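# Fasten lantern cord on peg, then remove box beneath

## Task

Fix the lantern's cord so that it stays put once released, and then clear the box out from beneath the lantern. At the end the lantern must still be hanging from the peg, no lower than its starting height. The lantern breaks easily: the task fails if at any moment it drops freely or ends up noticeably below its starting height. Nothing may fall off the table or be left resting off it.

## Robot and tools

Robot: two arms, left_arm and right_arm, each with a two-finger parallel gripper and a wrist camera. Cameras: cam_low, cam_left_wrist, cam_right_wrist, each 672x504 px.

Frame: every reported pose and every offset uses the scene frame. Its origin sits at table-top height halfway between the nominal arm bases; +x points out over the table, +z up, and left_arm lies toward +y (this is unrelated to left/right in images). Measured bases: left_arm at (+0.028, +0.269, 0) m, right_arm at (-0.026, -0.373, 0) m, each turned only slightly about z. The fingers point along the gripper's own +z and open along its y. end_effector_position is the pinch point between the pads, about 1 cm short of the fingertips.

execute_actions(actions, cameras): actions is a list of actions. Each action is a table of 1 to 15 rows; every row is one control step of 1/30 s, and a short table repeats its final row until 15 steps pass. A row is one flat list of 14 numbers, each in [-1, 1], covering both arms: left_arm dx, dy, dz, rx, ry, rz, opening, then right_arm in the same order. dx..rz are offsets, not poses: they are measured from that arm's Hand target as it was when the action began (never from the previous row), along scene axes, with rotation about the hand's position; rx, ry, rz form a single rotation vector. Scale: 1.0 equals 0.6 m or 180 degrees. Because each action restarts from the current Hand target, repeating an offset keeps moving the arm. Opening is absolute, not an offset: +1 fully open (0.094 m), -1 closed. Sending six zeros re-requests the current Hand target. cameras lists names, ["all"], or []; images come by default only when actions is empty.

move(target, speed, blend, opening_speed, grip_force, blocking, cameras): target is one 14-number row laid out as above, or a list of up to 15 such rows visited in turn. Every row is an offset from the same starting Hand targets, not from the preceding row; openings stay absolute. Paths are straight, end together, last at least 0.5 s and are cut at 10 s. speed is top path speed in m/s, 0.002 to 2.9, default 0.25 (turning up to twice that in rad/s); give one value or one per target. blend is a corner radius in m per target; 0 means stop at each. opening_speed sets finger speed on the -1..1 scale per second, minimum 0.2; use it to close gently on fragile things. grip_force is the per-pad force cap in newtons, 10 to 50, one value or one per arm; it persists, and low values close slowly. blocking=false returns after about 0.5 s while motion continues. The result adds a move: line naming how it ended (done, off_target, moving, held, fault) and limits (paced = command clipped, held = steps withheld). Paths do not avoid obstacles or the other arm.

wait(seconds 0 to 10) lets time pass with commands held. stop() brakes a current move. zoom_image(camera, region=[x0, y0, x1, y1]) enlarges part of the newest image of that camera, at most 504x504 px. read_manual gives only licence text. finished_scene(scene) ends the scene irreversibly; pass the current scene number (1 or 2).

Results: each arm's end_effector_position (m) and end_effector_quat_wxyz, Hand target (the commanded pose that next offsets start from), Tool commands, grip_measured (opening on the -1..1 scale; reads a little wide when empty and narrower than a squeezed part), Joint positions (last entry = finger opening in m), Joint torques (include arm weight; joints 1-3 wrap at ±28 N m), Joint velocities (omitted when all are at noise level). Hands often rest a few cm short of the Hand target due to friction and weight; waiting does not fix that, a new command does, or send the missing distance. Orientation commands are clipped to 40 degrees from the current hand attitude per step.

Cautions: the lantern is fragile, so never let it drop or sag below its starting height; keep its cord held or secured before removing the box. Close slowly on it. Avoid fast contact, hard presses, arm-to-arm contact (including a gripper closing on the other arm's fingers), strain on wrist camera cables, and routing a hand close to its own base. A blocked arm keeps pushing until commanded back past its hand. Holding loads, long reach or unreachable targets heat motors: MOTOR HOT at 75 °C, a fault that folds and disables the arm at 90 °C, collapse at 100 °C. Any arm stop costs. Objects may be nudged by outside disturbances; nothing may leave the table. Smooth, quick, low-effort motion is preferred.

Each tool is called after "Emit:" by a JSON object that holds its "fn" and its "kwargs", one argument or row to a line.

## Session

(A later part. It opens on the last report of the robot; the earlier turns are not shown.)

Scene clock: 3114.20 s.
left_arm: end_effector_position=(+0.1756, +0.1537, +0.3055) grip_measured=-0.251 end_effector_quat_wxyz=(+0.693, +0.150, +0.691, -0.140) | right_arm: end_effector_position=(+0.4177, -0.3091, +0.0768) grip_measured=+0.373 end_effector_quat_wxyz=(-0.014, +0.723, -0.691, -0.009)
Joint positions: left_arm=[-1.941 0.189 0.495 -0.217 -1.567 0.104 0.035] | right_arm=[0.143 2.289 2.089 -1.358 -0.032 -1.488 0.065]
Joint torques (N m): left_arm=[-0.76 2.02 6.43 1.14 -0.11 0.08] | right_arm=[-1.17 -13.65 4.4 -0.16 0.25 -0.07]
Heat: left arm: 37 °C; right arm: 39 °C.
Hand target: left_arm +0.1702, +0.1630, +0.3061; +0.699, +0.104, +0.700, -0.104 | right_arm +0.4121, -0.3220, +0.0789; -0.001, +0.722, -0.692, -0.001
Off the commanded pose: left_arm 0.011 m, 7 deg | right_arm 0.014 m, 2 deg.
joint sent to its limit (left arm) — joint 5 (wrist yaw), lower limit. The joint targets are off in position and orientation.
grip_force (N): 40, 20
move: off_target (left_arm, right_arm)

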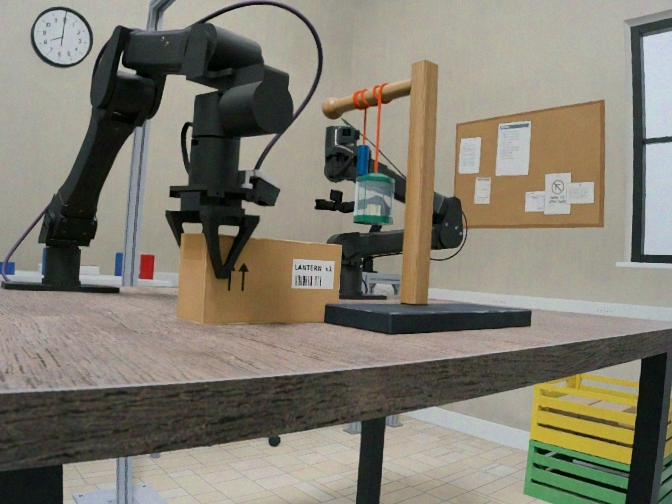

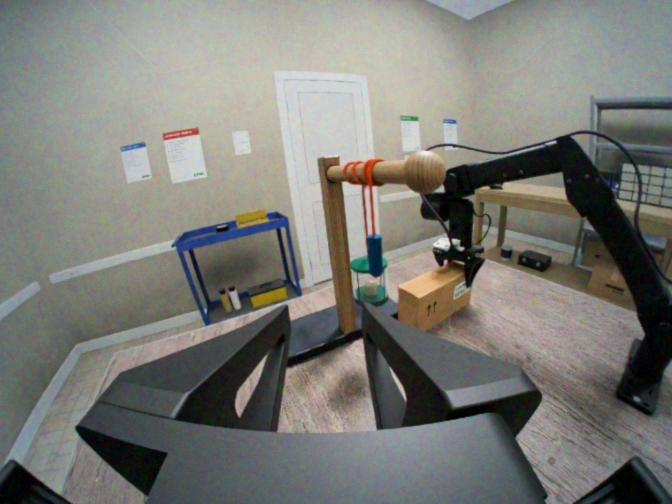

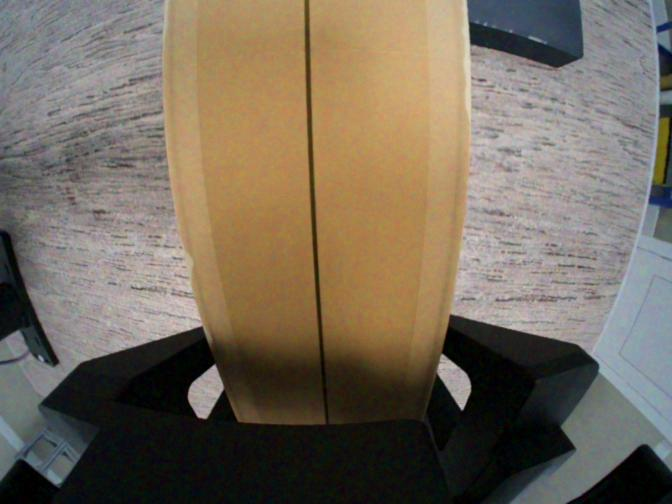

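Emit:
{"fn": "move", "kwargs": {
  "target": [
    [0,0,0,0,0,0,-0.25,0.006,0.0215,0.0,0,0,0.0,0.3],
    [0,0,0,0,0,0,-0.25,0.006,0.0215,0.0,0,0,0.0,0.9]
  ],
  "speed": 0.05,
  "opening_speed": 0.6,
  "cameras": ["cam_low","cam_right_wrist"]
}}

Scene clock: 3130.07 s.
left_arm: end_effector_position=(+0.1756, +0.1537, +0.3055) grip_measured=-0.251 end_effector_quat_wxyz=(+0.693, +0.150, +0.691, -0.140) | right_arm: end_effector_position=(+0.4173, -0.3109, +0.0771) grip_measured=+0.897 end_effector_quat_wxyz=(-0.004, +0.723, -0.691, +0.002)
Joint positions: left_arm=[-1.941 0.189 0.495 -0.217 -1.567 0.104 0.035] | right_arm=[0.152 2.289 2.09 -1.362 -0.002 -1.48 0.089]
Joint torques (N m): left_arm=[-0.75 2.03 6.46 1.14 -0.11 0.08] | right_arm=[0.29 -11.71 7.64 -0.27 -0.01 0.11]
Heat: left arm: 37 °C; right arm: 39 °C.
Hand target: left_arm +0.1702, +0.1630, +0.3061; +0.699, +0.104, +0.700, -0.104 | right_arm +0.4158, -0.3091, +0.0790; -0.001, +0.722, -0.692, -0.001
Off the commanded pose: left_arm 0.011 m, 7 deg | right_arm 0.003 m, 1 deg.
joint sent to its limit (left arm) — joint 5 (wrist yaw), lower limit. The joint targets are off in position and orientation.
grip_force (N): 40, 20
move: off_target (left_arm)
Images, in order (width x height): cam_low 672x504, cam_right_wrist 672x504.

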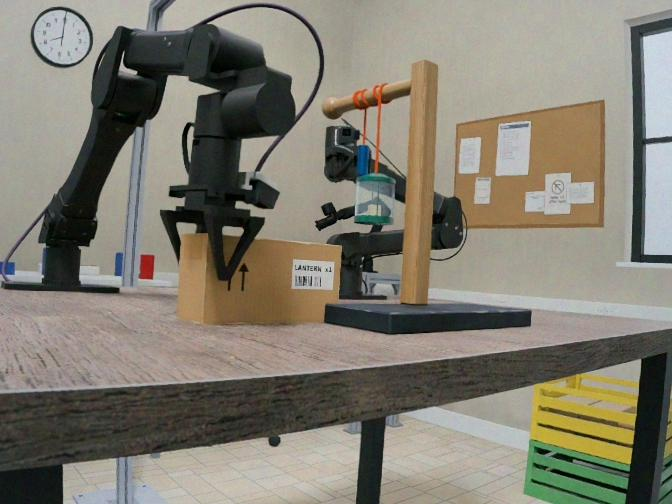

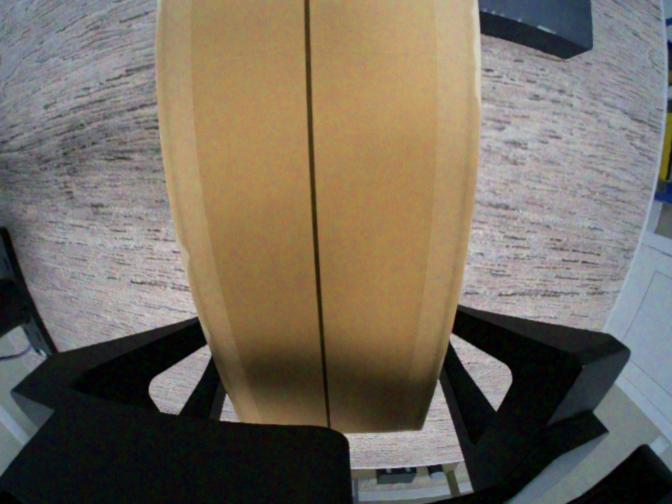

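Emit:
{"fn": "move", "kwargs": {
  "target": [
    [0,0,0,0,0,0,-0.25,0.0,0.0,0.08,0,0,0.0,0.9],
    [0,0,0,0,0,0,-0.25,0.0,0.0,0.2,0,0,0.0,0.9],
    [0,0,0,0,0,0,-0.25,-0.15,-0.03,0.25,0,0,0.0,0.9]
  ],
  "speed": [0.06,0.1,0.12],
  "blend": [0.01,0.03,0],
  "cameras": ["all"]
}}

Emit:
{"fn": "zoom_image", "kwargs": {
  "camera": "cam_low",
  "region": [280, 40, 500, 290]
}}

Scene clock: 3145.67 s.
left_arm: end_effector_position=(+0.1756, +0.1537, +0.3055) grip_measured=-0.251 end_effector_quat_wxyz=(+0.693, +0.150, +0.691, -0.140) | right_arm: end_effector_position=(+0.3320, -0.3246, +0.2208) grip_measured=+0.897 end_effector_quat_wxyz=(-0.065, +0.719, -0.690, +0.051)
Joint positions: left_arm=[-1.941 0.189 0.495 -0.217 -1.567 0.104 0.035] | right_arm=[0.146 1.826 1.967 -1.548 -0.001 -1.48 0.089]
Joint torques (N m): left_arm=[-0.72 2 6.43 1.14 -0.11 0.08] | right_arm=[-0.44 -10.63 5.61 0.07 -0.02 -0.02]
Heat: left arm: 36 °C; right arm: 39 °C.
Hand target: left_arm +0.1702, +0.1630, +0.3061; +0.699, +0.104, +0.700, -0.104 | right_arm +0.3257, -0.3272, +0.2290; -0.001, +0.721, -0.692, -0.001
Off the commanded pose: left_arm 0.011 m, 7 deg | right_arm 0.011 m, 9 deg.
joint sent to its limit (left arm) — joint 5 (wrist yaw), lower limit. The joint targets are off in position and orientation.
joint sent to its limit (right arm) — joint 4 (wrist pitch), lower limit. The joint targets are off in orientation, not in position.
grip_force (N): 40, 20
move: off_target (left_arm, right_arm)

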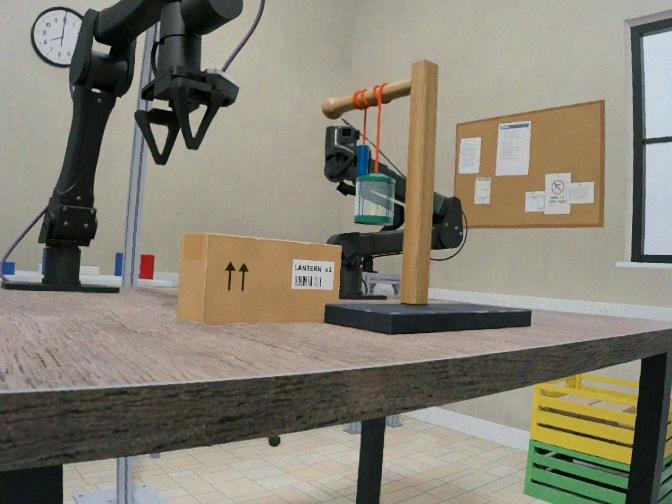

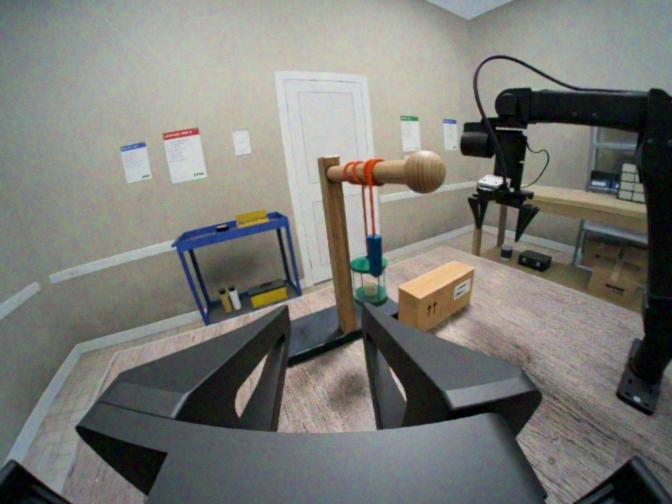

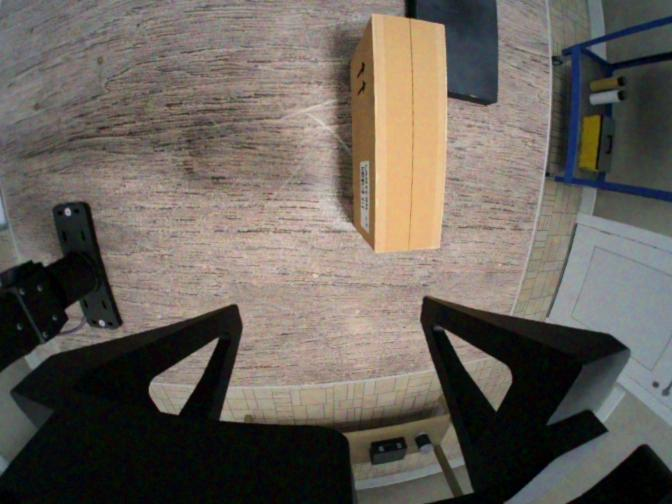

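Scaled by 2.016 from the camera's 672x504 image, which has a finer 960x720 frame.

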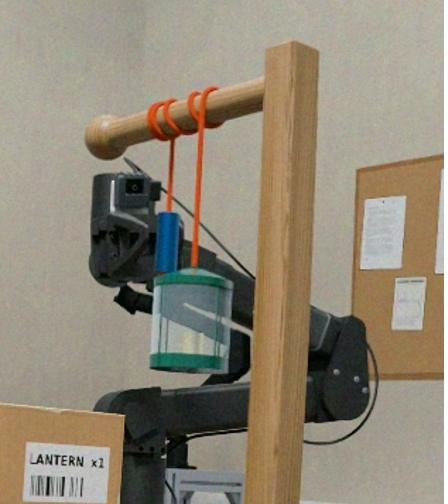

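Emit:
{"fn": "zoom_image", "kwargs": {
  "camera": "cam_low",
  "region": [340, 80, 440, 240]
}}

Emit:
{"fn": "wait", "kwargs": {
  "seconds": 8,
  "cameras": ["cam_low", "cam_left_wrist"]
}}

Emit:
{"fn": "zoom_image", "kwargs": {
  "camera": "cam_low",
  "region": [340, 80, 440, 240]
}}

Scaled by 3.150 from the camera's 672x504 image, which has a finer 960x720 frame.

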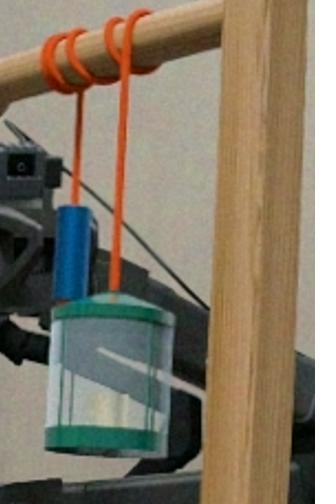

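Scene clock: 3161.50 s.
left_arm: end_effector_position=(+0.1756, +0.1537, +0.3055) grip_measured=-0.251 end_effector_quat_wxyz=(+0.693, +0.150, +0.691, -0.140) | right_arm: end_effector_position=(+0.3320, -0.3246, +0.2208) grip_measured=+0.897 end_effector_quat_wxyz=(-0.065, +0.719, -0.690, +0.051)
Joint positions: left_arm=[-1.941 0.189 0.495 -0.217 -1.567 0.104 0.035] | right_arm=[0.146 1.826 1.967 -1.548 -0.001 -1.48 0.089]
Joint torques (N m): left_arm=[-0.75 1.99 6.43 1.15 -0.11 0.08] | right_arm=[-0.44 -10.63 5.59 0.07 -0.02 -0.02]
Heat: left arm: 36 °C; right arm: 39 °C.
Hand target: left_arm +0.1702, +0.1630, +0.3061; +0.699, +0.104, +0.700, -0.104 | right_arm +0.3257, -0.3272, +0.2290; -0.001, +0.721, -0.692, -0.001
Tool commands: left_gripper/opening=-0.25 right_gripper/opening=+0.9
Off the commanded pose: left_arm 0.011 m, 7 deg | right_arm 0.011 m, 9 deg.
grip_force (N): 40, 20
wait: 8.00 s; at rest from the start
Images, in order (width x height): cam_low 672x504, cam_left_wrist 672x504.

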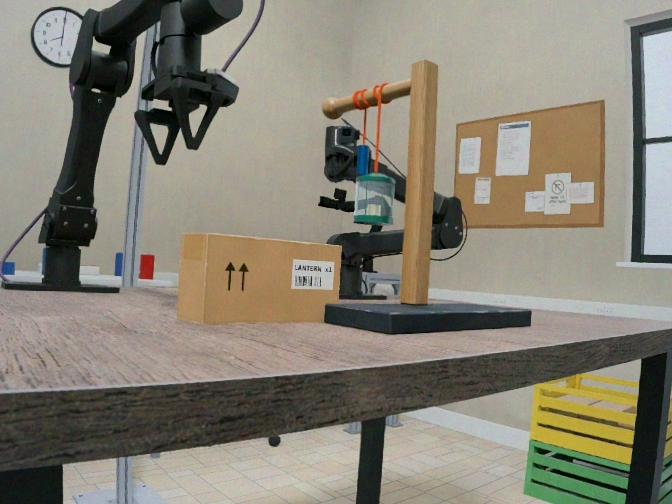

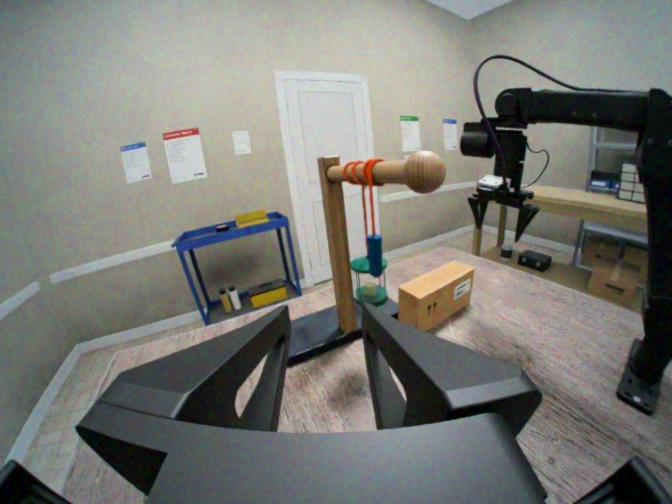

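Scaled by 3.150 from the camera's 672x504 image, which has a finer 960x720 frame.

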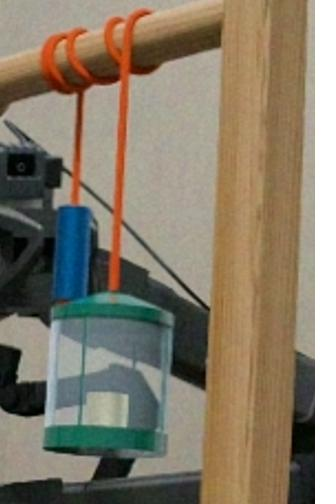

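Emit:
{"fn": "finished_scene", "kwargs": {
  "scene": 1
}}

The scene is finished: the task was done.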